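# Pin spring-loaded pipe ends with tie bar, remove props

## Task

Seat the tie bar fully down in the slotted lugs on both pipe ends, so that each of its two heads ends up on the outer side of a lug. Then lift both loose wooden channel props off their pipes and set them down on the table. The pipe ends are spring-loaded apart and only the props hold them in, so the plain cylinder (the wafer body) must still be sitting between the two pipe ends when you finish. You may use any number of the three arms.

## Robot and tools

Robots: three i2rt Big YAM arms, arm1, arm2 and arm3. Each has a five-finger right hand and a wrist camera. Their feet, in the scene frame, are at: arm1 (0.552, 0.000, 0.757), turned about 180 degrees so it faces -x; arm2 (0.007, 0.654, 0.776), facing roughly -y; arm3 (0.003, -0.646, 0.805), facing roughly +y. The table tops are at z=0.720. The hand reaches about 1.07 m from the joint-1 axis.

Frame: every pose is in one scene frame, in metres, with the origin on the floor and +z up. The hand point lies 0.045 m in front of the palm. In its own axes, +z runs along the straight fingers, +y points out of the palm, and +x runs across the palm away from the thumb. Straight fingers extend 0.06 to 0.07 m past the point. A wrist bracket sticks out about 0.10 m on the little-finger side and can collide with things.

Tool move: the arguments are arm1, arm2 and arm3, one object per arm, plus cameras. Each arm object can hold:
- joints: absolute targets keyed by name. joint1_rad from -2.879 to 2.879 turns the arm about its foot, counter-clockwise positive. joint2_rad from 0 to 3.141 is the shoulder. joint3_rad from 0 to 3.019 is the elbow. joint4_rad from -1.692 to 1.57 pitches the hand, positive lifts the fingers. joint5_rad from -1.57 to 1.57 swings the hand sideways, positive to the arm's right. joint6_rad from -2.094 to 2.094 rolls the hand, clockwise seen from behind. Joint values are radians. The finger keys hand_little, hand_ring, hand_middle, hand_index, hand_thumb_bend and hand_thumb_turn run from -1 (closed; for thumb_turn, in front of the palm) to +1 (open or straight; for thumb_turn, beside the palm). Two settings cause no motion: hand_force_limit from -1 to 1 maps linearly to roughly 0 to 10 N at the fingertip (0 to 15 N for the thumb). hand_speed from -0.96 to 1 reaches full speed at +0.48. At the start the force limit is 0 and hand_speed is -0.8. For gentle grips use hand_speed -0.94 or lower.
- target: one list of 7 numbers [x, y, z, qw, qx, qy, qz]. It is an absolute hand-point pose in the scene frame, metres plus a wxyz quaternion. The hand travels in a straight line from its hand_target pose toward it. When target is given, joints may contain only the hand_ keys.
- speed: the top speed along that path, 0.002 to 4.3 m/s, default 0.25. Turning is capped at twice this value in rad/s.
- min_time_s: 0.1 to 8 s, the shortest time allowed for this arm's joint motions.
All motions in one call begin together. Hand paths stop after 10 s and a call lasts at most 15 s. Paths ignore obstacles and other arms. The hand can lag, drift, or overshoot, especially when the arm is stretched. Plain joint moves run each joint at its own pace and can sweep wide. A move with no action returns full state and all images.

cameras: a list drawn from arm1_cam_wrist, arm2_cam_wrist, arm3_cam_wrist, cam_high and all. An empty list means no images. Leaving it out gives none after an action and all after an empty call. Wrist images are 616x616 fisheye; cam_high is 896x504 and looks down from above.

Tool wait: seconds from 0 to 10, plus optional cameras. It commands nothing.
Tool zoom_image: camera plus region [x0, y0, x1, y1] in image pixels, origin at the top-left, at most 504 wide and 504 high. It only works on the newest images.
Tool show_instructions: shows the reference page, no arguments.
Tool finished_scene: optional scene=1. It ends the scene for good, so the result must hold without the robots.

Result lines:
- move lists the arms that were commanded. as last shown marks an arm that got no command; its status reads not commanded.
- hand is the measured pose, and the reading is less accurate far out. hand_target is the pose the held joint targets would give.
- Status words: done means within 1 cm and 2 degrees. off_target means the arm is at rest short of its target and may still be pushing. time_out is a stop; on_its_own then shows the target the joints keep pushing toward. not_followed, joint command not followed, or pose unreachable mean a safety check held the motion back.
- hand_stopped_by gives six words for little, ring, middle, index, thumb_bend and thumb_turn: moving, target, force, stalled or fault. The *_load_n lines give fingertip load in N, positive when pushed open. A lost grip shows as the load falling to about 0.
- Joint velocities are in rad/s. Torques are raw drive outputs, and numbers 3 and 4 wrap at ±28 N m.
- MOTOR HOT warns of heating. OVER-TEMPERATURE FAULT means the arm goes limp; afterwards, resend any key marked limit_stop_at_motor_heat.

Gripping: a finger motor only starts when its target changes by at least 0.002. It locks on reaching the target or the force limit. To squeeze harder, raise hand_force_limit and send a more-closed target. To loosen, send a more-open one. With the thumb turned to -1 the hand can wrap objects about 0.035 to 0.065 m thick, or hold handles down to 0.025 m.

Avoid:
- letting two robots press on each other, including closing a hand on another robot's fingers;
- knocking any object out of the work area or dropping it, even a few millimetres;
- releasing parts while they are still moving, slamming, or pushing hard on fixed or heavy items;
- heavy finger strain;
- keeping arms stretched or straining for long, which heats the motors.
The arms keep pushing after contact rather than stopping. If a move or wait is refused or stopped, the later move, wait and finished_scene calls in the same reply are skipped. Objects may occasionally get a small push from outside.

Each tool is called after "Request:" as a command line: name --argument value for each argument, lists and objects as JSON in quotes; but a table of rows of numbers goes row by row, as --pt "numbers of a row", without its own name.

Reference images:

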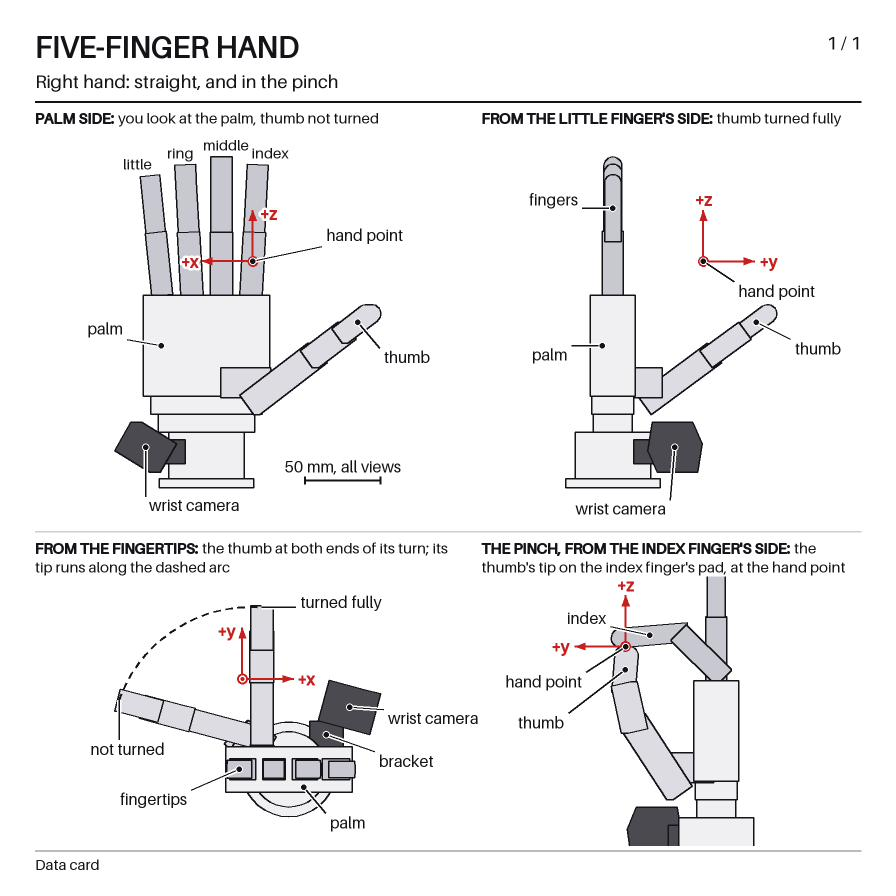

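## Session

Request:
move

Scene clock: 0.00 s.
Joint torques (N m): no reading
Heat: arm1: hottest joint5_rad 38 °C; arm2: hottest joint2_rad 35 °C; arm3: hottest joint1_rad 32 °C.
Joint velocities: within noise
arm1.joint_positions: joint1_rad=+0.453 joint2_rad=+0.612 joint3_rad=+1.345 joint4_rad=-1.156 joint5_rad=+0.063 joint6_rad=-1.291 hand_little=+1.000 hand_ring=+1.000 hand_middle=+1.000 hand_index=+1.000 hand_thumb_turn=+1.000 hand_thumb_bend=+1.000 hand_force_limit=+0.000 hand_speed=-0.800
arm1.joint_status: not commanded
arm1.hand_stopped_by: target,target,target,target,target,target
arm1.little_load_n: 0.0
arm1.ring_load_n: 0.0
arm1.middle_load_n: 0.0
arm1.index_load_n: 0.0
arm1.thumb_bend_load_n: 0.0
arm1.thumb_turn_load_n: 0.0
arm1.hand: x=+0.2932 y=-0.0528 z=+1.2655 quat_wxyz=(-0.518, -0.048, +0.838, -0.165) (m; scene frame)
arm1.hand_target: x=+0.2942 y=-0.0523 z=+1.2776 quat_wxyz=(-0.528, -0.047, +0.831, -0.169) (m; scene frame)
arm1.hand_status: not commanded
arm2.joint_positions: joint1_rad=-0.001 joint2_rad=+0.632 joint3_rad=+1.368 joint4_rad=-1.403 joint5_rad=-0.172 joint6_rad=-1.177 hand_little=+1.000 hand_ring=+1.000 hand_middle=+1.000 hand_index=+1.000 hand_thumb_turn=+1.000 hand_thumb_bend=+1.000 hand_force_limit=+0.000 hand_speed=-0.800
arm2.joint_status: not commanded
arm2.hand_stopped_by: target,target,target,target,target,target
arm2.little_load_n: 0.0
arm2.ring_load_n: 0.0
arm2.middle_load_n: 0.0
arm2.index_load_n: 0.0
arm2.thumb_bend_load_n: 0.0
arm2.thumb_turn_load_n: 0.0
arm2.hand: x=-0.0151 y=+0.4345 z=+1.2332 quat_wxyz=(+0.183, +0.513, -0.734, +0.405) (m; scene frame)
arm2.hand_target: x=-0.0152 y=+0.4346 z=+1.2423 quat_wxyz=(+0.189, +0.511, -0.730, +0.413) (m; scene frame)
arm2.hand_status: not commanded
arm3.joint_positions: joint1_rad=+0.279 joint2_rad=+0.644 joint3_rad=+1.339 joint4_rad=-1.467 joint5_rad=+0.019 joint6_rad=-1.163 hand_little=+1.000 hand_ring=+1.000 hand_middle=+1.000 hand_index=+1.000 hand_thumb_turn=+1.000 hand_thumb_bend=+1.000 hand_force_limit=+0.000 hand_speed=-0.800
arm3.joint_status: not commanded
arm3.hand_stopped_by: target,target,target,target,target,target
arm3.little_load_n: 0.0
arm3.ring_load_n: 0.0
arm3.middle_load_n: 0.0
arm3.index_load_n: 0.0
arm3.thumb_bend_load_n: 0.0
arm3.thumb_turn_load_n: 0.0
arm3.hand: x=-0.0179 y=-0.4331 z=+1.2372 quat_wxyz=(-0.353, +0.679, +0.622, +0.163) (m; scene frame)
arm3.hand_target: x=-0.0181 y=-0.4322 z=+1.2492 quat_wxyz=(-0.366, +0.675, +0.618, +0.168) (m; scene frame)
arm3.hand_status: not commanded
pictures: arm1_cam_wrist, arm2_cam_wrist, arm3_cam_wrist, cam_high

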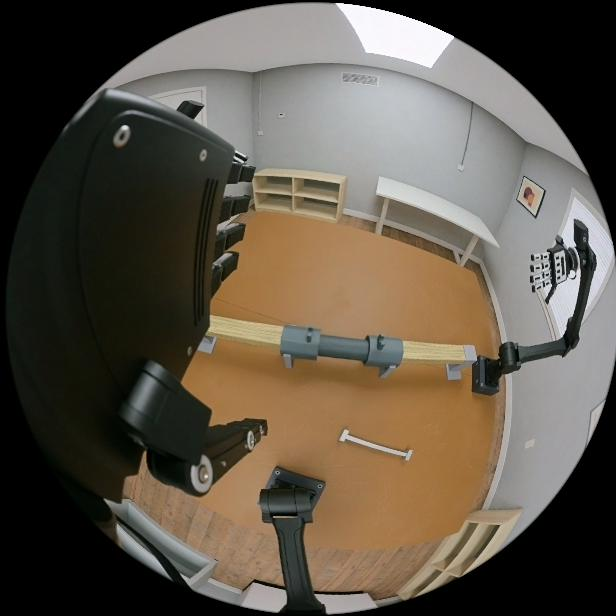

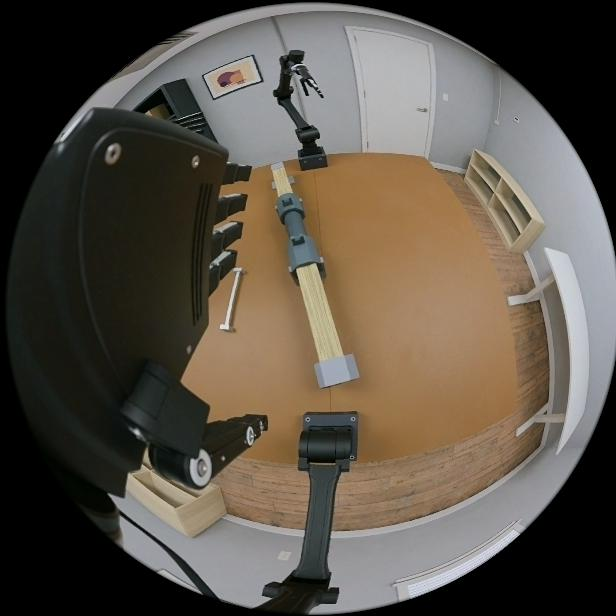

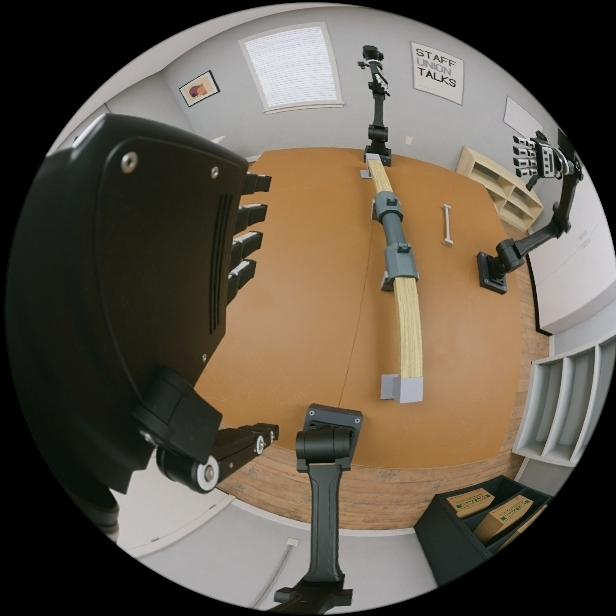

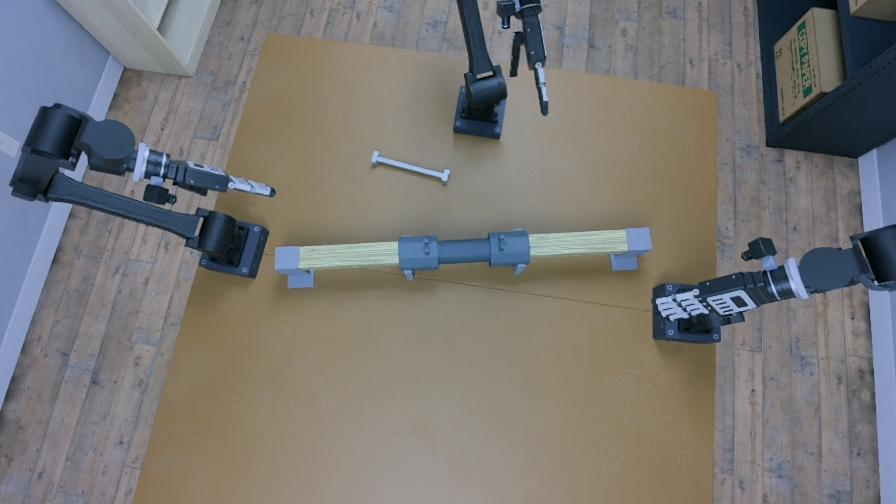

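Request:
zoom_image --camera "cam_high" --region '[350, 140, 570, 300]'

Request:
zoom_image --camera "cam_high" --region '[260, 200, 460, 300]'

Request:
zoom_image --camera "cam_high" --region '[470, 190, 670, 290]'

Request:
zoom_image --camera "arm1_cam_wrist" --region '[180, 280, 500, 480]'

Request:
zoom_image --camera "arm2_cam_wrist" --region '[200, 150, 380, 400]'

Request:
zoom_image --camera "arm3_cam_wrist" --region '[330, 140, 500, 410]'

Scaled by 2.291 from the camera's image (finer frame: 1280x720).

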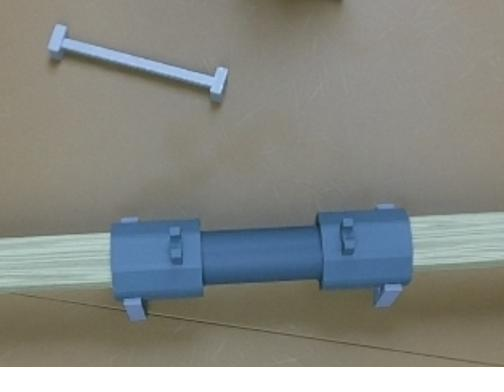

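Scaled by 2.520 from the camera's image (finer frame: 1280x720).

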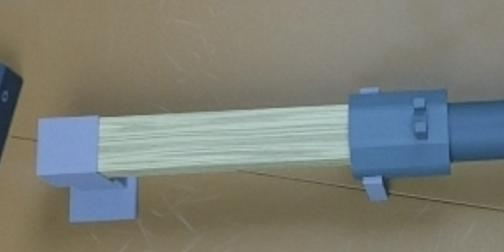

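Scaled by 2.520 from the camera's image (finer frame: 1280x720).

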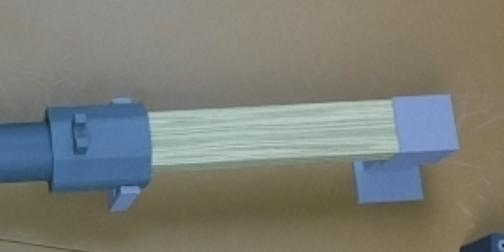

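Scaled by 1.575 from the camera's image (finer frame: 880x880).

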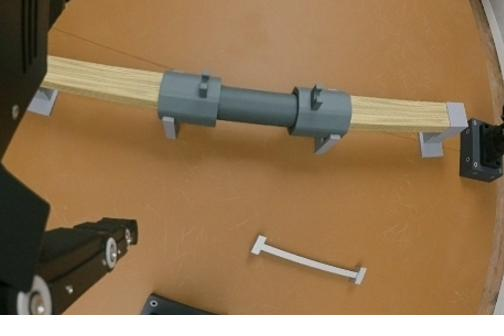

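Scaled by 2.016 from the camera's image (finer frame: 880x880).

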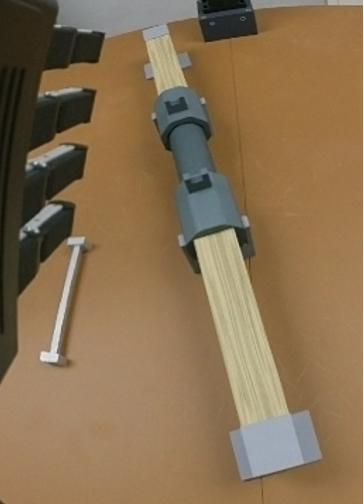

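Scaled by 1.867 from the camera's image (finer frame: 880x880).

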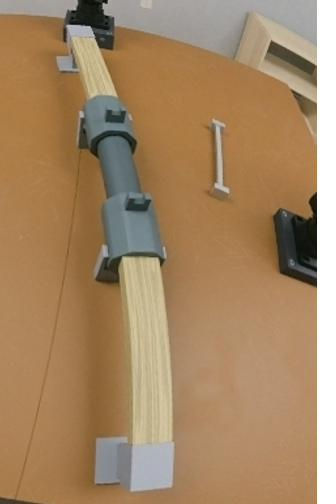

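Request:
move --arm1 '{"target":[0.22,-0.01,1.06,-0.518,-0.048,0.838,-0.165],"speed":0.25,"joints":{"hand_thumb_turn":-1}}' --cameras '["arm1_cam_wrist"]'

Scene clock: 38.97 s.
Joint torques (N m): arm1=[-1.61 -0.56 9.33 2.43 -0.25 -0.08] | arm2=[-0.26 2.08 7.88 1.96 -0.21 -0.11] | arm3=[1.14 1.49 10.25 2.22 -0.13 0.05]
Heat: arm1: hottest joint5_rad 38 °C; arm2: hottest joint2_rad 35 °C; arm3: hottest joint3_rad 33 °C.
move: arm1 done
Joint velocities: within noise
arm1.joint_positions: joint1_rad=+0.031 joint2_rad=+0.513 joint3_rad=+0.723 joint4_rad=-0.680 joint5_rad=-0.327 joint6_rad=-1.466 hand_little=+1.000 hand_ring=+1.000 hand_middle=+1.000 hand_index=+1.000 hand_thumb_turn=-1.000 hand_thumb_bend=+1.000 hand_force_limit=+0.000 hand_speed=-0.800
arm1.joint_status: all done
arm1.hand_stopped_by: target,target,target,target,target,target
arm1.little_load_n: 0.0
arm1.ring_load_n: 0.0
arm1.middle_load_n: 0.0
arm1.index_load_n: 0.0
arm1.thumb_bend_load_n: 0.0
arm1.thumb_turn_load_n: 0.5
arm1.hand: x=+0.2243 y=-0.0129 z=+1.0548 quat_wxyz=(-0.508, -0.046, +0.844, -0.168)
arm1.hand_target: x=+0.2202 y=-0.0100 z=+1.0599 quat_wxyz=(-0.518, -0.048, +0.838, -0.165)
arm1.hand_status: done (0.007 m and 1.4 deg from the pose sent, 0.222 m and 0.0 deg at the start)
arm2, arm3: as last shown
arm1_cam_wrist: T_world_to_cam=[[-0.32649, 0.94486, 0.02522, 0.05509], [0.77835, 0.2839, -0.55998, 0.41707], [-0.53626, -0.1632, -0.82812, 1.10284]] pos_world=[0.28477, 0.00953, 1.14545]

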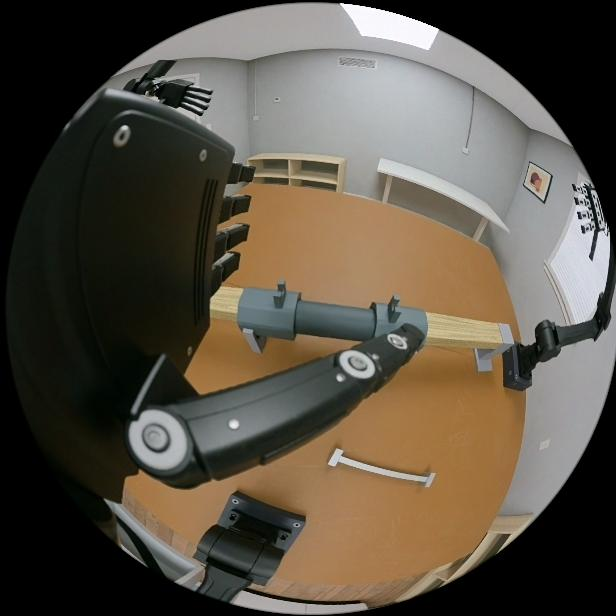

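Request:
zoom_image --camera "arm1_cam_wrist" --region '[230, 260, 450, 370]'

Request:
zoom_image --camera "arm1_cam_wrist" --region '[310, 420, 460, 510]'

Request:
zoom_image --camera "arm1_cam_wrist" --region '[380, 280, 560, 410]'

Scaled by 2.291 from the camera's image (finer frame: 880x880).

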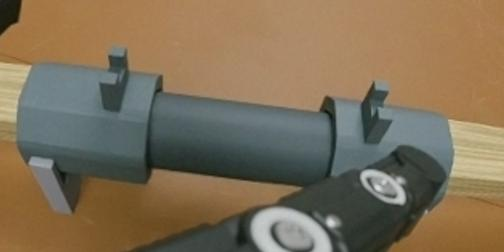

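Scaled by 3.360 from the camera's image (finer frame: 880x880).

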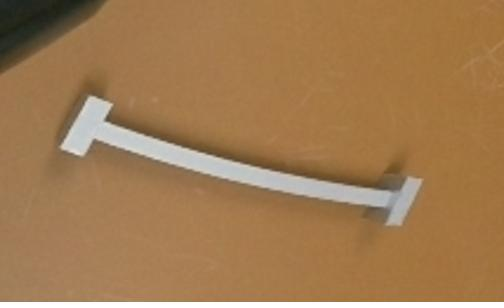

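Scaled by 2.800 from the camera's image (finer frame: 880x880).

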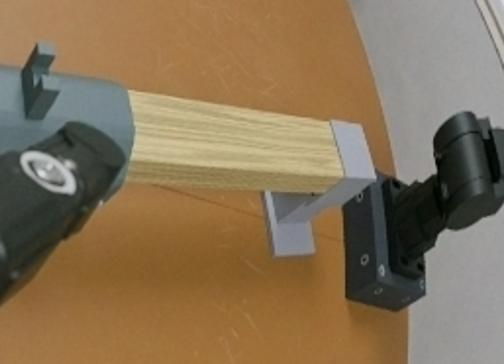

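Request:
move --arm1 '{"joints":{"joint1_rad":0.85,"joint5_rad":0.8,"joint2_rad":0.45,"joint3_rad":0.95,"joint4_rad":-0.9},"min_time_s":2.5}' --cameras '["arm1_cam_wrist"]'

Request:
move --arm2 '{"target":[0.30,0.186,1.02,0.2803,-0.6018,0.6788,-0.3162],"speed":0.25,"joints":{"hand_thumb_turn":-1}}' --cameras '["arm1_cam_wrist","arm2_cam_wrist","cam_high"]'

Scene clock: 84.80 s.
Joint torques (N m): arm1=[0.03 0.44 13.23 1.07 0.38 -0.08] | arm2=[-0.21 2.14 7.91 1.96 -0.21 -0.11] | arm3=[1.08 1.49 10.28 2.21 -0.12 0.05]
Heat: arm1: hottest joint5_rad 37 °C; arm2: hottest joint2_rad 34 °C; arm3: hottest joint3_rad 36 °C.
move: arm1 done
Joint velocities: within noise
arm1.joint_positions: joint1_rad=+0.841 joint2_rad=+0.454 joint3_rad=+0.898 joint4_rad=-0.890 joint5_rad=+0.796 joint6_rad=-1.466 hand_little=+1.000 hand_ring=+1.000 hand_middle=+1.000 hand_index=+1.000 hand_thumb_turn=-1.000 hand_thumb_bend=+1.000 hand_force_limit=+0.000 hand_speed=-0.800
arm1.joint_status: all done
arm1.hand_stopped_by: target,target,target,target,target,target
arm1.little_load_n: 0.0
arm1.ring_load_n: 0.0
arm1.middle_load_n: 0.0
arm1.index_load_n: 0.0
arm1.thumb_bend_load_n: 0.0
arm1.thumb_turn_load_n: 0.0
arm1.hand: x=+0.2903 y=-0.0203 z=+1.1727 quat_wxyz=(-0.587, -0.080, +0.802, +0.074)
arm1.hand_target: x=+0.2944 y=-0.0176 z=+1.1977 quat_wxyz=(-0.601, -0.075, +0.793, +0.062)
arm1.hand_status: not commanded
arm2, arm3: as last shown
arm2.thumb_bend_load_n: 0.5
arm1_cam_wrist: T_world_to_cam=[[-0.07328, 0.8812, 0.46704, -0.51234], [0.72649, 0.368, -0.58034, 0.47446], [-0.68326, 0.29677, -0.66714, 1.09793]] pos_world=[0.36795, -0.04896, 1.24711]

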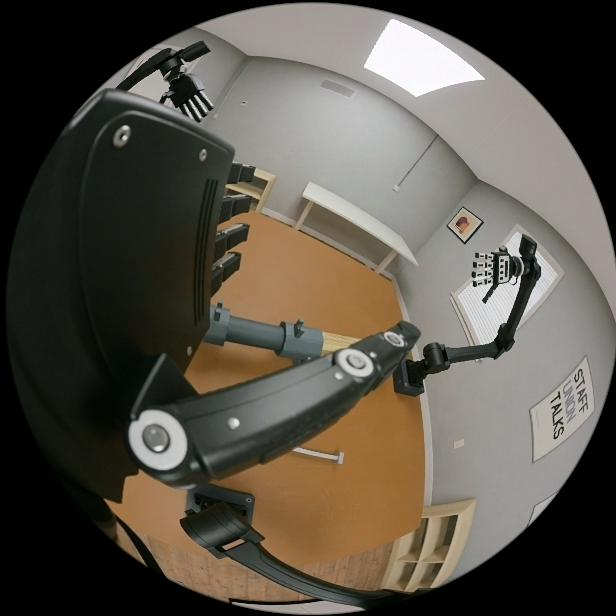

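Scene clock: 90.43 s.
Joint torques (N m): arm1=[0.03 0.44 13.2 1.07 0.39 -0.07] | arm2=[0.44 -15.62 10.82 1.33 -0.77 -0.02] | arm3=[1.14 1.49 10.25 2.21 -0.13 0.06]
Heat: arm1: hottest joint5_rad 37 °C; arm2: hottest joint3_rad 35 °C; arm3: hottest joint3_rad 36 °C.
move: arm2 off_target
Joint velocities: within noise
arm1, arm3: as last shown
arm2.joint_positions: joint1_rad=+0.390 joint2_rad=+1.611 joint3_rad=+1.488 joint4_rad=-1.006 joint5_rad=-0.738 joint6_rad=-0.902 hand_little=+1.000 hand_ring=+1.000 hand_middle=+1.000 hand_index=+1.000 hand_thumb_turn=-1.000 hand_thumb_bend=+1.000 hand_force_limit=+0.000 hand_speed=-0.800
arm2.joint_status: all done
arm2.hand_stopped_by: target,target,target,target,target,target
arm2.little_load_n: 0.0
arm2.ring_load_n: 0.0
arm2.middle_load_n: 0.0
arm2.index_load_n: 0.0
arm2.thumb_bend_load_n: 0.0
arm2.thumb_turn_load_n: 0.0
arm2.hand: x=+0.2912 y=+0.1958 z=+0.9997 quat_wxyz=(-0.285, +0.598, -0.688, +0.296)
arm2.hand_target: x=+0.2996 y=+0.1869 z=+1.0202 quat_wxyz=(-0.280, +0.601, -0.678, +0.316)
arm2.hand_status: off_target (0.024 m and 2.6 deg from the pose sent, 0.454 m and 55.9 deg at the start)
arm1_cam_wrist: T_world_to_cam=[[-0.07328, 0.8812, 0.46704, -0.51234], [0.72649, 0.368, -0.58034, 0.47446], [-0.68326, 0.29677, -0.66714, 1.09793]] pos_world=[0.36795, -0.04896, 1.24711]
arm2_cam_wrist: T_world_to_cam=[[-0.69552, -0.14685, -0.70334, 0.92967], [-0.41317, 0.8826, 0.22429, -0.27868], [0.58783, 0.4466, -0.67454, 0.53161]] pos_world=[0.21896, 0.14507, 1.07498]

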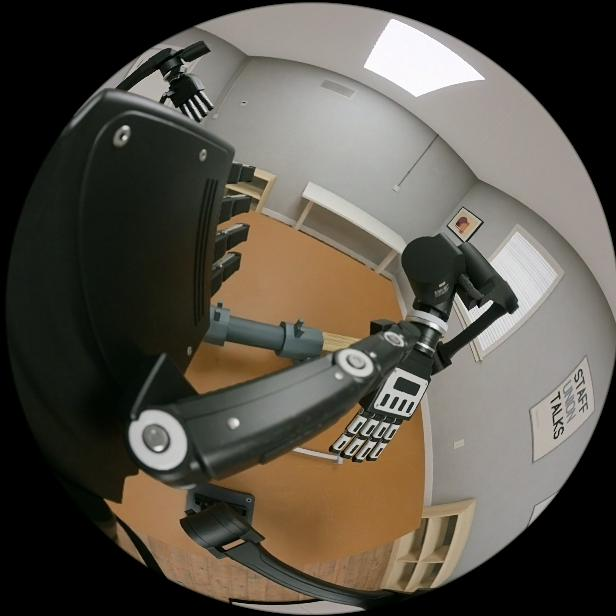

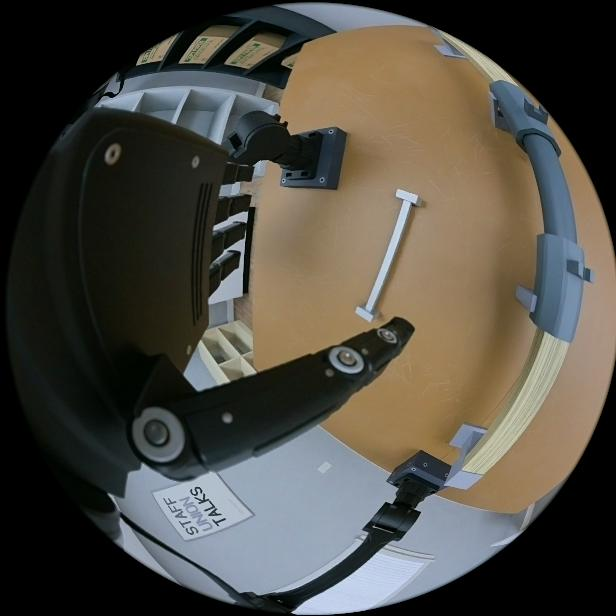

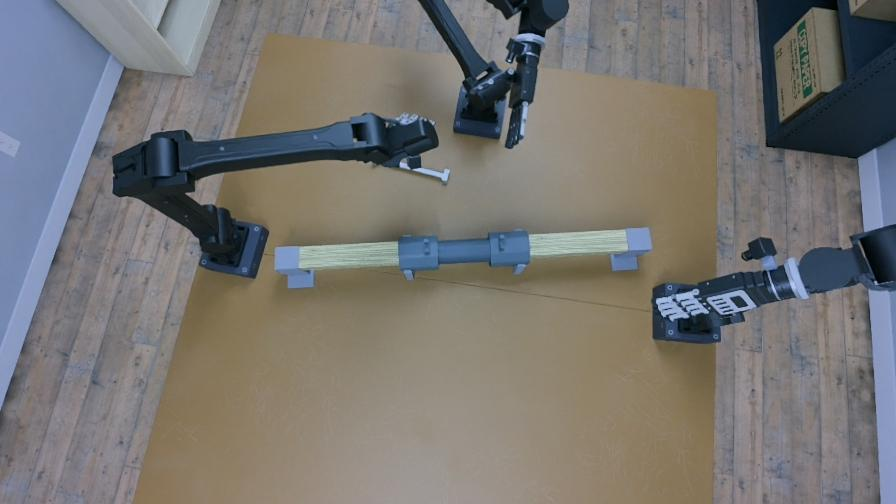

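Request:
zoom_image --camera "arm2_cam_wrist" --region '[340, 170, 440, 340]'

Request:
zoom_image --camera "arm2_cam_wrist" --region '[420, 60, 616, 500]'

Scaled by 2.965 from the camera's image (finer frame: 880x880).

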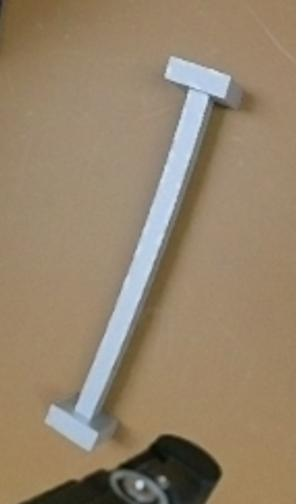

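Scaled by 1.145 from the camera's image (finer frame: 880x880).

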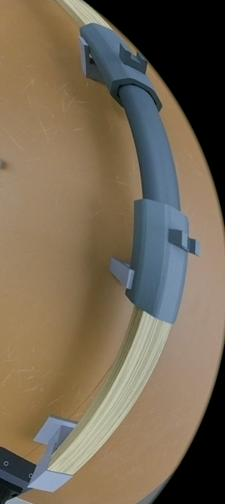

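Request:
move --arm2 '{"joints":{"joint1_rad":0.0,"joint2_rad":0.632,"joint3_rad":1.368,"joint4_rad":-1.403,"joint5_rad":-0.172,"joint6_rad":-1.177},"min_time_s":3}'

Request:
move --arm1 '{"joints":{"joint1_rad":-1.75,"joint2_rad":1.2,"joint3_rad":0.9,"joint4_rad":-1.2,"joint5_rad":-1.2,"joint6_rad":-1.5},"min_time_s":5}' --cameras '["arm1_cam_wrist","arm2_cam_wrist","cam_high"]'

Scene clock: 133.87 s.
Joint torques (N m): arm1=[0.21 0.32 13.2 1.09 0.39 -0.07] | arm2=[-0.97 2.55 6.6 1.26 -0.05 -0.18] | arm3=[1.08 1.44 10.25 2.24 -0.13 0.05]
Heat: arm1: hottest joint5_rad 37 °C; arm2: hottest joint3_rad 41 °C; arm3: hottest joint3_rad 37 °C.
move: arm2 done
Joint velocities: within noise
arm1, arm3: as last shown
arm1.ring_load_n: 0.5
arm1.thumb_turn_load_n: 0.5
arm2.joint_positions: joint1_rad=+0.009 joint2_rad=+0.628 joint3_rad=+1.368 joint4_rad=-1.392 joint5_rad=-0.176 joint6_rad=-1.167 hand_little=+1.000 hand_ring=+1.000 hand_middle=+1.000 hand_index=+1.000 hand_thumb_turn=-1.000 hand_thumb_bend=+1.000 hand_force_limit=+0.000 hand_speed=-0.800
arm2.joint_status: all done
arm2.hand_stopped_by: target,target,target,target,target,target
arm2.little_load_n: 0.0
arm2.ring_load_n: 0.0
arm2.middle_load_n: 0.0
arm2.index_load_n: 0.0
arm2.thumb_bend_load_n: 0.0
arm2.thumb_turn_load_n: 0.0
arm2.hand: x=-0.0117 y=+0.4336 z=+1.2358 quat_wxyz=(+0.182, +0.512, -0.731, +0.413)
arm2.hand_target: x=-0.0149 y=+0.4345 z=+1.2330 quat_wxyz=(+0.183, +0.513, -0.734, +0.405)
arm2.hand_status: not commanded
pictures: none

Scene clock: 139.30 s.
Joint torques (N m): arm1=[-1.14 -6.83 7.87 0.05 -0.97 -0.06] | arm2=[-0.97 2.55 6.6 1.26 -0.06 -0.2] | arm3=[1.14 1.49 10.25 2.19 -0.13 0.05]
Heat: arm1: hottest joint5_rad 37 °C; arm2: hottest joint3_rad 40 °C; arm3: hottest joint3_rad 37 °C.
move: arm1 done
Joint velocities: within noise
arm1.joint_positions: joint1_rad=-1.746 joint2_rad=+1.199 joint3_rad=+0.898 joint4_rad=-1.190 joint5_rad=-1.196 joint6_rad=-1.492 hand_little=+1.000 hand_ring=+1.000 hand_middle=+1.000 hand_index=+1.000 hand_thumb_turn=-1.000 hand_thumb_bend=+1.000 hand_force_limit=+0.000 hand_speed=-0.800
arm1.joint_status: all done
arm1.hand_stopped_by: target,target,target,target,target,target
arm1.little_load_n: 0.0
arm1.ring_load_n: 0.0
arm1.middle_load_n: 0.0
arm1.index_load_n: 0.0
arm1.thumb_bend_load_n: 0.0
arm1.thumb_turn_load_n: 0.0
arm1.hand: x=+0.4525 y=+0.3176 z=+0.9514 quat_wxyz=(-0.442, +0.644, +0.517, -0.350)
arm1.hand_target: x=+0.4533 y=+0.3171 z=+0.9522 quat_wxyz=(-0.443, +0.644, +0.516, -0.351)
arm1.hand_status: not commanded
arm2, arm3: as last shown
arm2.joint_positions: joint1_rad=+0.009 joint2_rad=+0.628 joint3_rad=+1.368 joint4_rad=-1.392 joint5_rad=-0.176 joint6_rad=-1.168 hand_little=+1.000 hand_ring=+1.000 hand_middle=+1.000 hand_index=+1.000 hand_thumb_turn=-1.000 hand_thumb_bend=+1.000 hand_force_limit=+0.000 hand_speed=-0.800
arm2.hand: x=-0.0117 y=+0.4335 z=+1.2358 quat_wxyz=(+0.182, +0.513, -0.731, +0.413)
arm1_cam_wrist: T_world_to_cam=[[0.44692, 0.17859, -0.87657, 0.57118], [0.35128, -0.9362, -0.01164, 0.14679], [-0.82272, -0.30272, -0.48114, 1.03745]] pos_world=[0.54669, 0.34947, 1.00155]
arm2_cam_wrist: T_world_to_cam=[[-0.97983, 0.00864, -0.19963, 0.22671], [0.07977, 0.93291, -0.35117, 0.02856], [0.1832, -0.36001, -0.91478, 1.40456]] pos_world=[-0.03746, 0.47706, 1.34016]

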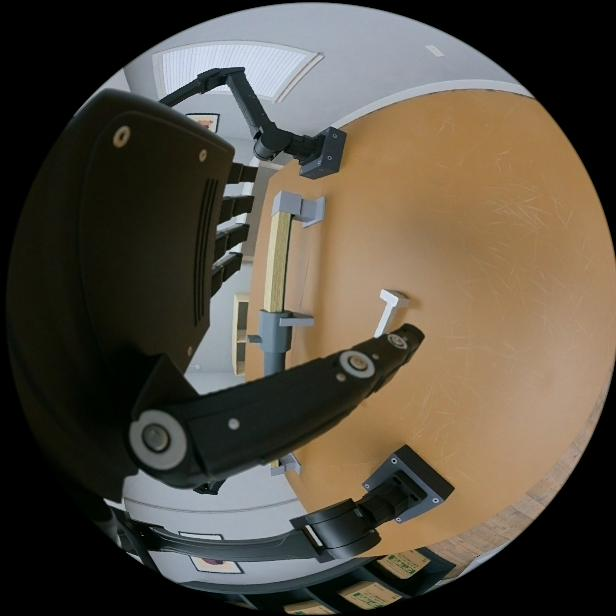

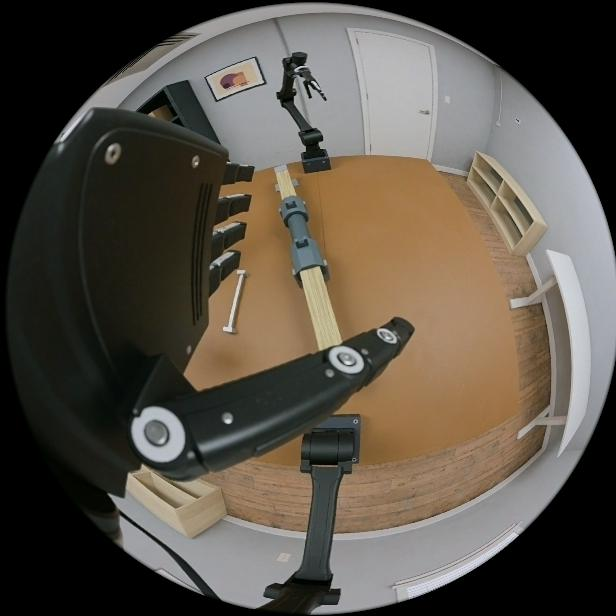

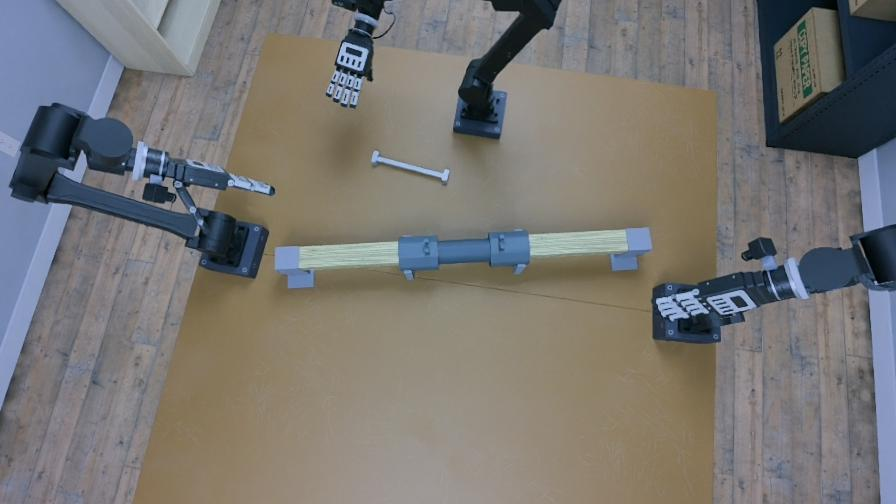

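Request:
move --arm1 '{"target":[0.37,0.175,0.86,0.4555,-0.594,-0.5263,0.404],"speed":0.2,"joints":{"hand_thumb_bend":0.12,"hand_index":0.45,"hand_middle":0.45}}' --cameras '["arm1_cam_wrist","cam_high"]'

Scene clock: 146.77 s.
Joint torques (N m): arm1=[0.26 -2.55 7.16 1.51 -0.64 0.09] | arm2=[-0.97 2.61 6.6 1.26 -0.05 -0.2] | arm3=[1.14 1.44 10.25 2.24 -0.13 0.05]
Heat: arm1: hottest joint5_rad 37 °C; arm2: hottest joint3_rad 38 °C; arm3: hottest joint3_rad 37 °C.
move: arm1 done
Joint velocities: within noise
arm1.joint_positions: joint1_rad=-1.519 joint2_rad=+0.812 joint3_rad=+0.332 joint4_rad=-0.562 joint5_rad=-1.264 joint6_rad=-1.010 hand_little=+1.000 hand_ring=+1.000 hand_middle=+0.450 hand_index=+0.450 hand_thumb_turn=-1.000 hand_thumb_bend=+0.120 hand_force_limit=+0.000 hand_speed=-0.800
arm1.joint_status: all done
arm1.hand_stopped_by: target,target,target,target,target,target
arm1.little_load_n: 0.0
arm1.ring_load_n: 0.0
arm1.middle_load_n: 0.0
arm1.index_load_n: 0.0
arm1.thumb_bend_load_n: 0.0
arm1.thumb_turn_load_n: 0.0
arm1.hand: x=+0.3721 y=+0.1762 z=+0.8605 quat_wxyz=(-0.454, +0.598, +0.522, -0.405)
arm1.hand_target: x=+0.3701 y=+0.1749 z=+0.8600 quat_wxyz=(-0.455, +0.594, +0.526, -0.404)
arm1.hand_status: done (0.002 m and 0.8 deg from the pose sent, 0.188 m and 8.6 deg at the start)
arm2, arm3: as last shown
arm1_cam_wrist: T_world_to_cam=[[0.32805, 0.21588, -0.91966, 0.6275], [0.43406, -0.89912, -0.05623, 0.04264], [-0.83903, -0.38075, -0.38867, 0.8249]] pos_world=[0.46776, 0.21695, 0.9001]

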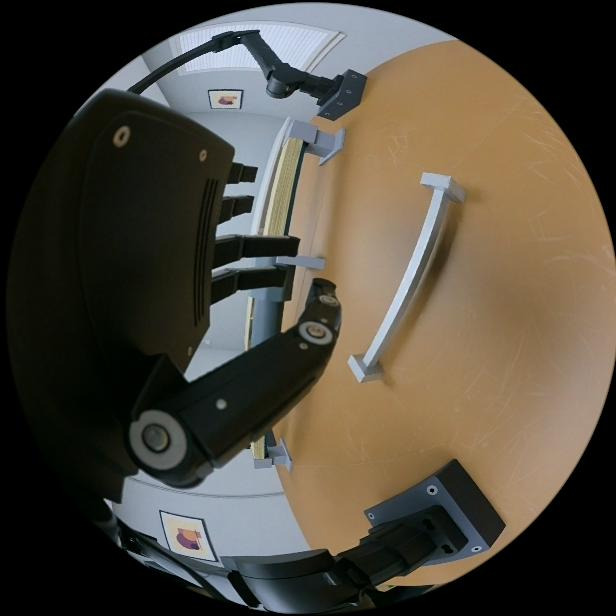

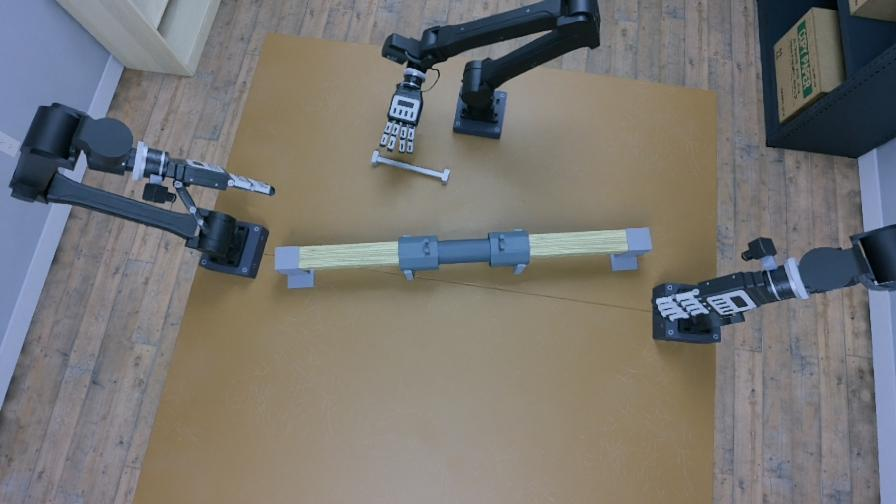

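Request:
zoom_image --camera "arm1_cam_wrist" --region '[330, 160, 480, 400]'

Scaled by 2.100 from the camera's image (finer frame: 880x880).

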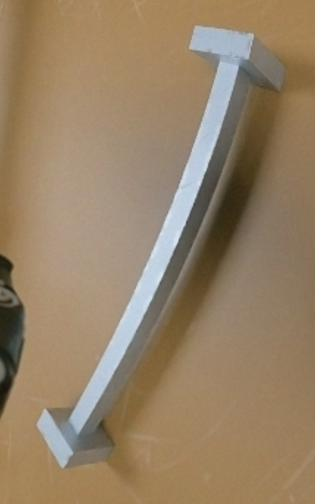

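Request:
move --arm1 '{"target":[0.35,0.173,0.795,0.4555,-0.594,-0.5263,0.404],"speed":0.15}' --cameras '["arm1_cam_wrist","cam_high"]'

Request:
zoom_image --camera "arm1_cam_wrist" --region '[200, 150, 480, 400]'

Scene clock: 162.50 s.
Joint torques (N m): arm1=[0.26 -2.55 5.48 1.85 -0.5 0.1] | arm2=[-0.91 2.55 6.6 1.26 -0.06 -0.2] | arm3=[1.08 1.49 10.24 2.21 -0.13 0.06]
Heat: arm1: hottest joint5_rad 37 °C; arm2: hottest joint3_rad 37 °C; arm3: hottest joint3_rad 38 °C.
move: arm1 done
Joint velocities: within noise
arm1.joint_positions: joint1_rad=-1.411 joint2_rad=+1.032 joint3_rad=+0.171 joint4_rad=+0.066 joint5_rad=-1.197 joint6_rad=-0.758 hand_little=+1.000 hand_ring=+1.000 hand_middle=+0.450 hand_index=+0.450 hand_thumb_turn=-1.000 hand_thumb_bend=+0.120 hand_force_limit=+0.000 hand_speed=-0.800
arm1.joint_status: not commanded
arm1.hand_stopped_by: target,target,target,target,target,target
arm1.little_load_n: 0.0
arm1.ring_load_n: 0.0
arm1.middle_load_n: -0.5
arm1.index_load_n: 0.0
arm1.thumb_bend_load_n: 0.0
arm1.thumb_turn_load_n: 0.0
arm1.hand: x=+0.3521 y=+0.1754 z=+0.7964 quat_wxyz=(-0.456, +0.596, +0.524, -0.402)
arm1.hand_target: x=+0.3501 y=+0.1729 z=+0.7950 quat_wxyz=(-0.455, +0.594, +0.526, -0.404)
arm1.hand_status: done (0.003 m and 0.4 deg from the pose sent, 0.069 m and 0.7 deg at the start)
arm2, arm3: as last shown
arm2.little_load_n: -0.5
arm2.index_load_n: -0.5
arm1_cam_wrist: T_world_to_cam=[[0.32881, 0.22581, -0.917, 0.57121], [0.43478, -0.89817, -0.06527, 0.05385], [-0.83836, -0.37724, -0.3935, 0.78593]] pos_world=[0.44766, 0.21586, 0.83658]

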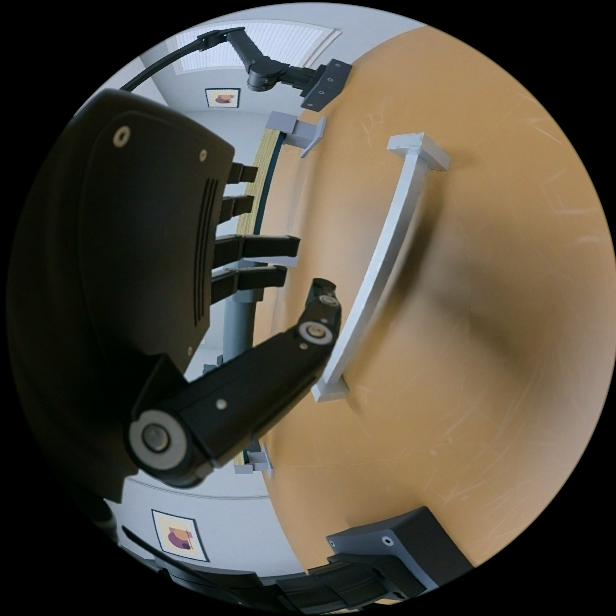

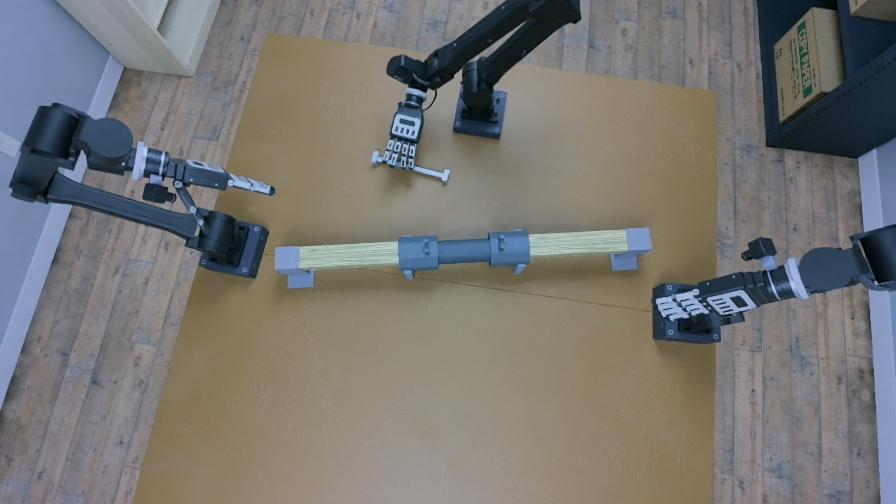

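Scaled by 1.800 from the camera's image (finer frame: 880x880).

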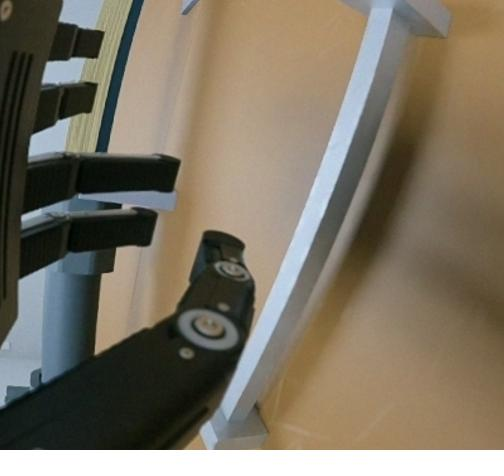

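Request:
zoom_image --camera "arm1_cam_wrist" --region '[370, 110, 470, 210]'

Request:
zoom_image --camera "arm1_cam_wrist" --region '[290, 300, 390, 410]'

Scaled by 5.040 from the camera's image (finer frame: 880x880).

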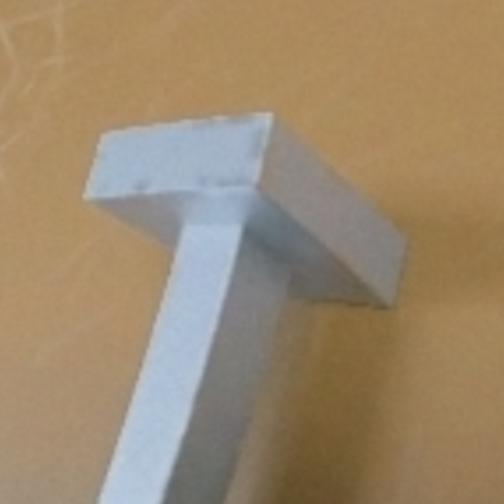

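Scaled by 4.582 from the camera's image (finer frame: 880x880).

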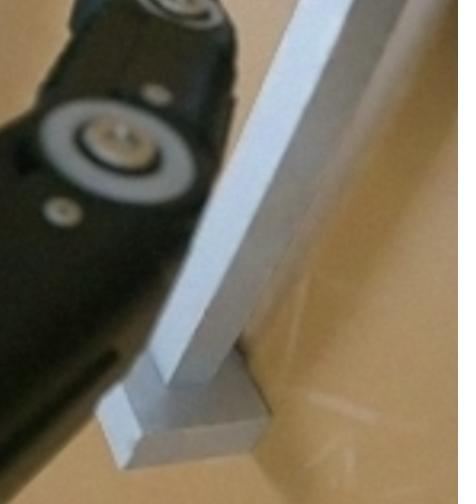

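Request:
move --arm1 '{"target":[0.345,0.178,0.75,0.4555,-0.594,-0.5263,0.404],"speed":0.1}' --cameras '["arm1_cam_wrist","cam_high"]'

Request:
zoom_image --camera "arm1_cam_wrist" --region '[200, 200, 440, 400]'

Scene clock: 179.90 s.
Joint torques (N m): arm1=[0.21 -4.07 2.76 1.72 -0.49 0.09] | arm2=[-0.97 2.61 6.58 1.25 -0.06 -0.21] | arm3=[1.08 1.49 10.24 2.21 -0.13 0.05]
Heat: arm1: hottest joint5_rad 37 °C; arm2: hottest joint3_rad 35 °C; arm3: hottest joint3_rad 38 °C.
move: arm1 done
Joint velocities: within noise
arm1.joint_positions: joint1_rad=-1.389 joint2_rad=+1.381 joint3_rad=+0.136 joint4_rad=+0.490 joint5_rad=-1.181 joint6_rad=-0.717 hand_little=+1.000 hand_ring=+1.000 hand_middle=+0.450 hand_index=+0.450 hand_thumb_turn=-1.000 hand_thumb_bend=+0.120 hand_force_limit=+0.000 hand_speed=-0.800
arm1.joint_status: not commanded
arm1.hand_stopped_by: target,target,target,target,target,target
arm1.little_load_n: 0.0
arm1.ring_load_n: 0.0
arm1.middle_load_n: 0.0
arm1.index_load_n: 0.0
arm1.thumb_bend_load_n: 0.0
arm1.thumb_turn_load_n: 0.0
arm1.hand: x=+0.3469 y=+0.1815 z=+0.7510 quat_wxyz=(-0.457, +0.595, +0.525, -0.402)
arm1.hand_target: x=+0.3451 y=+0.1780 z=+0.7501 quat_wxyz=(-0.455, +0.594, +0.526, -0.404)
arm1.hand_status: done (0.004 m and 0.4 deg from the pose sent, 0.047 m and 0.4 deg at the start)
arm2: as last shown
arm2.little_load_n: 0.0
arm2.middle_load_n: -0.5
arm2.index_load_n: 0.0
arm3.joint_positions: joint1_rad=+0.279 joint2_rad=+0.644 joint3_rad=+1.339 joint4_rad=-1.467 joint5_rad=+0.019 joint6_rad=-1.163 hand_little=+1.000 hand_ring=+1.000 hand_middle=+1.000 hand_index=+1.000 hand_thumb_turn=+1.000 hand_thumb_bend=+1.000 hand_force_limit=+0.000 hand_speed=-0.800
arm3.joint_status: not commanded
arm3.hand_stopped_by: target,target,target,target,target,target
arm3.little_load_n: 0.0
arm3.ring_load_n: 0.5
arm3.middle_load_n: -0.5
arm3.index_load_n: 0.0
arm3.thumb_bend_load_n: 0.0
arm3.thumb_turn_load_n: 0.0
arm3.hand: x=-0.0179 y=-0.4331 z=+1.2372 quat_wxyz=(-0.353, +0.679, +0.622, +0.163)
arm3.hand_target: x=-0.0181 y=-0.4322 z=+1.2492 quat_wxyz=(-0.366, +0.675, +0.618, +0.168)
arm3.hand_status: not commanded
arm1_cam_wrist: T_world_to_cam=[[0.32903, 0.22751, -0.9165, 0.52915], [0.43502, -0.89795, -0.06673, 0.05955], [-0.83815, -0.37673, -0.39443, 0.76653]] pos_world=[0.44246, 0.22186, 0.79128]

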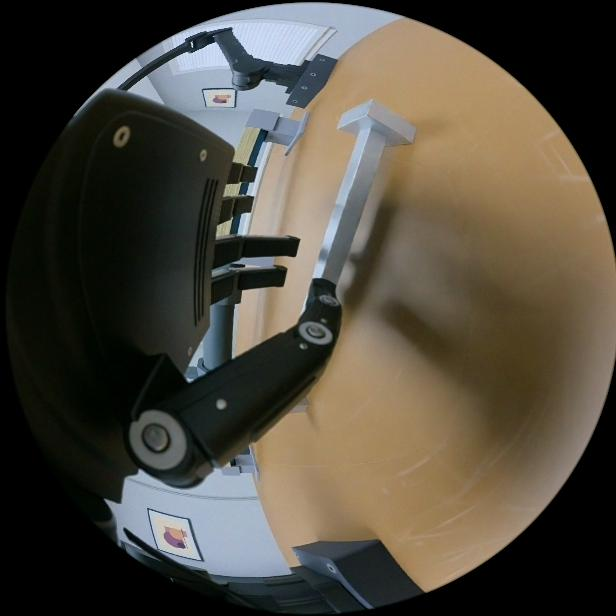

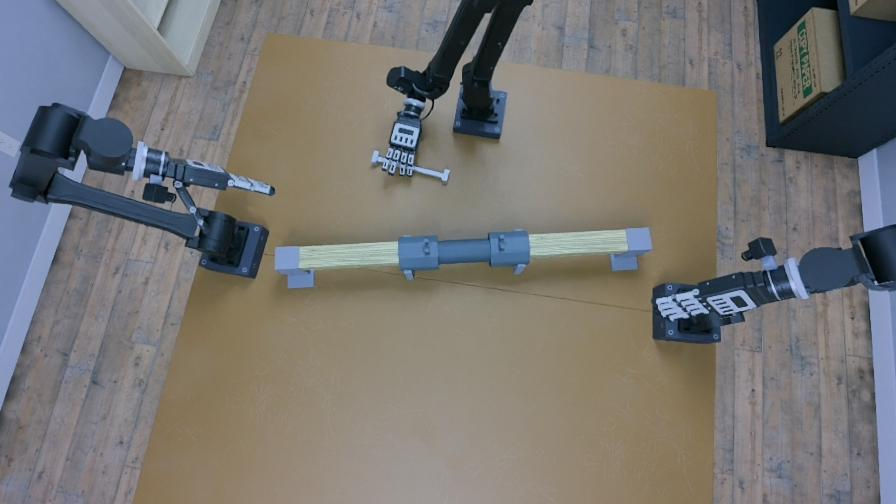

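Scaled by 2.100 from the camera's image (finer frame: 880x880).

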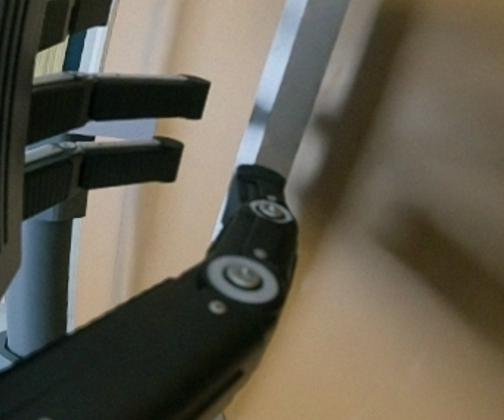

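Request:
move --arm1 '{"target":[0.339,0.175,0.7345,0.4555,-0.594,-0.5263,0.404],"speed":0.05,"joints":{"hand_index":0.3,"hand_middle":0.3}}' --cameras '["arm1_cam_wrist"]'

Request:
zoom_image --camera "arm1_cam_wrist" --region '[200, 200, 440, 400]'

Scene clock: 189.03 s.
Joint torques (N m): arm1=[0.26 -4.6 1.54 1.85 -0.43 0.07] | arm2=[-0.97 2.61 6.6 1.26 -0.06 -0.21] | arm3=[1.14 1.49 10.24 2.22 -0.13 0.05]
Heat: arm1: hottest joint5_rad 37 °C; arm2: hottest joint3_rad 35 °C; arm3: hottest joint3_rad 38 °C.
move: arm1 done
Joint velocities: within noise
arm1.joint_positions: joint1_rad=-1.355 joint2_rad=+1.530 joint3_rad=+0.119 joint4_rad=+0.708 joint5_rad=-1.156 joint6_rad=-0.661 hand_little=+1.000 hand_ring=+1.000 hand_middle=+0.300 hand_index=+0.300 hand_thumb_turn=-1.000 hand_thumb_bend=+0.120 hand_force_limit=+0.000 hand_speed=-0.800
arm1.joint_status: all done
arm1.hand_stopped_by: target,target,target,target,target,target
arm1.little_load_n: 0.0
arm1.ring_load_n: 0.0
arm1.middle_load_n: 0.5
arm1.index_load_n: 0.0
arm1.thumb_bend_load_n: 0.5
arm1.thumb_turn_load_n: 0.0
arm1.hand: x=+0.3407 y=+0.1788 z=+0.7351 quat_wxyz=(-0.457, +0.595, +0.525, -0.402)
arm1.hand_target: x=+0.3391 y=+0.1750 z=+0.7346 quat_wxyz=(-0.455, +0.594, +0.526, -0.404)
arm1.hand_status: done (0.004 m and 0.4 deg from the pose sent, 0.019 m and 0.4 deg at the start)
arm2, arm3: as last shown
arm2.middle_load_n: 0.0
arm3.ring_load_n: 0.0
arm3.middle_load_n: 0.0
arm1_cam_wrist: T_world_to_cam=[[0.32906, 0.22766, -0.91646, 0.5171], [0.43536, -0.89778, -0.0667, 0.05859], [-0.83796, -0.37704, -0.39453, 0.75424]] pos_world=[0.43636, 0.21926, 0.77538]

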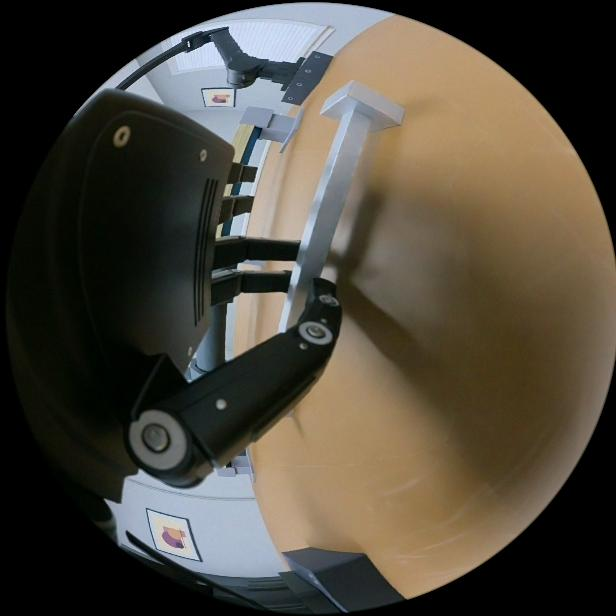

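Scaled by 2.100 from the camera's image (finer frame: 880x880).

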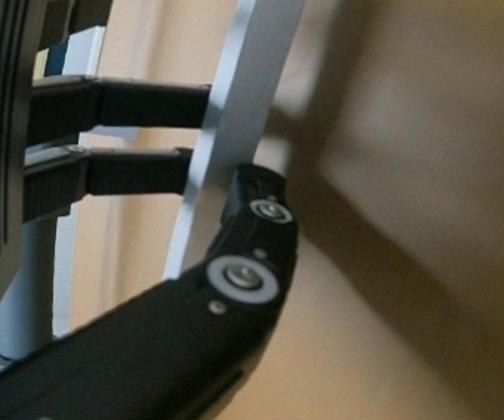

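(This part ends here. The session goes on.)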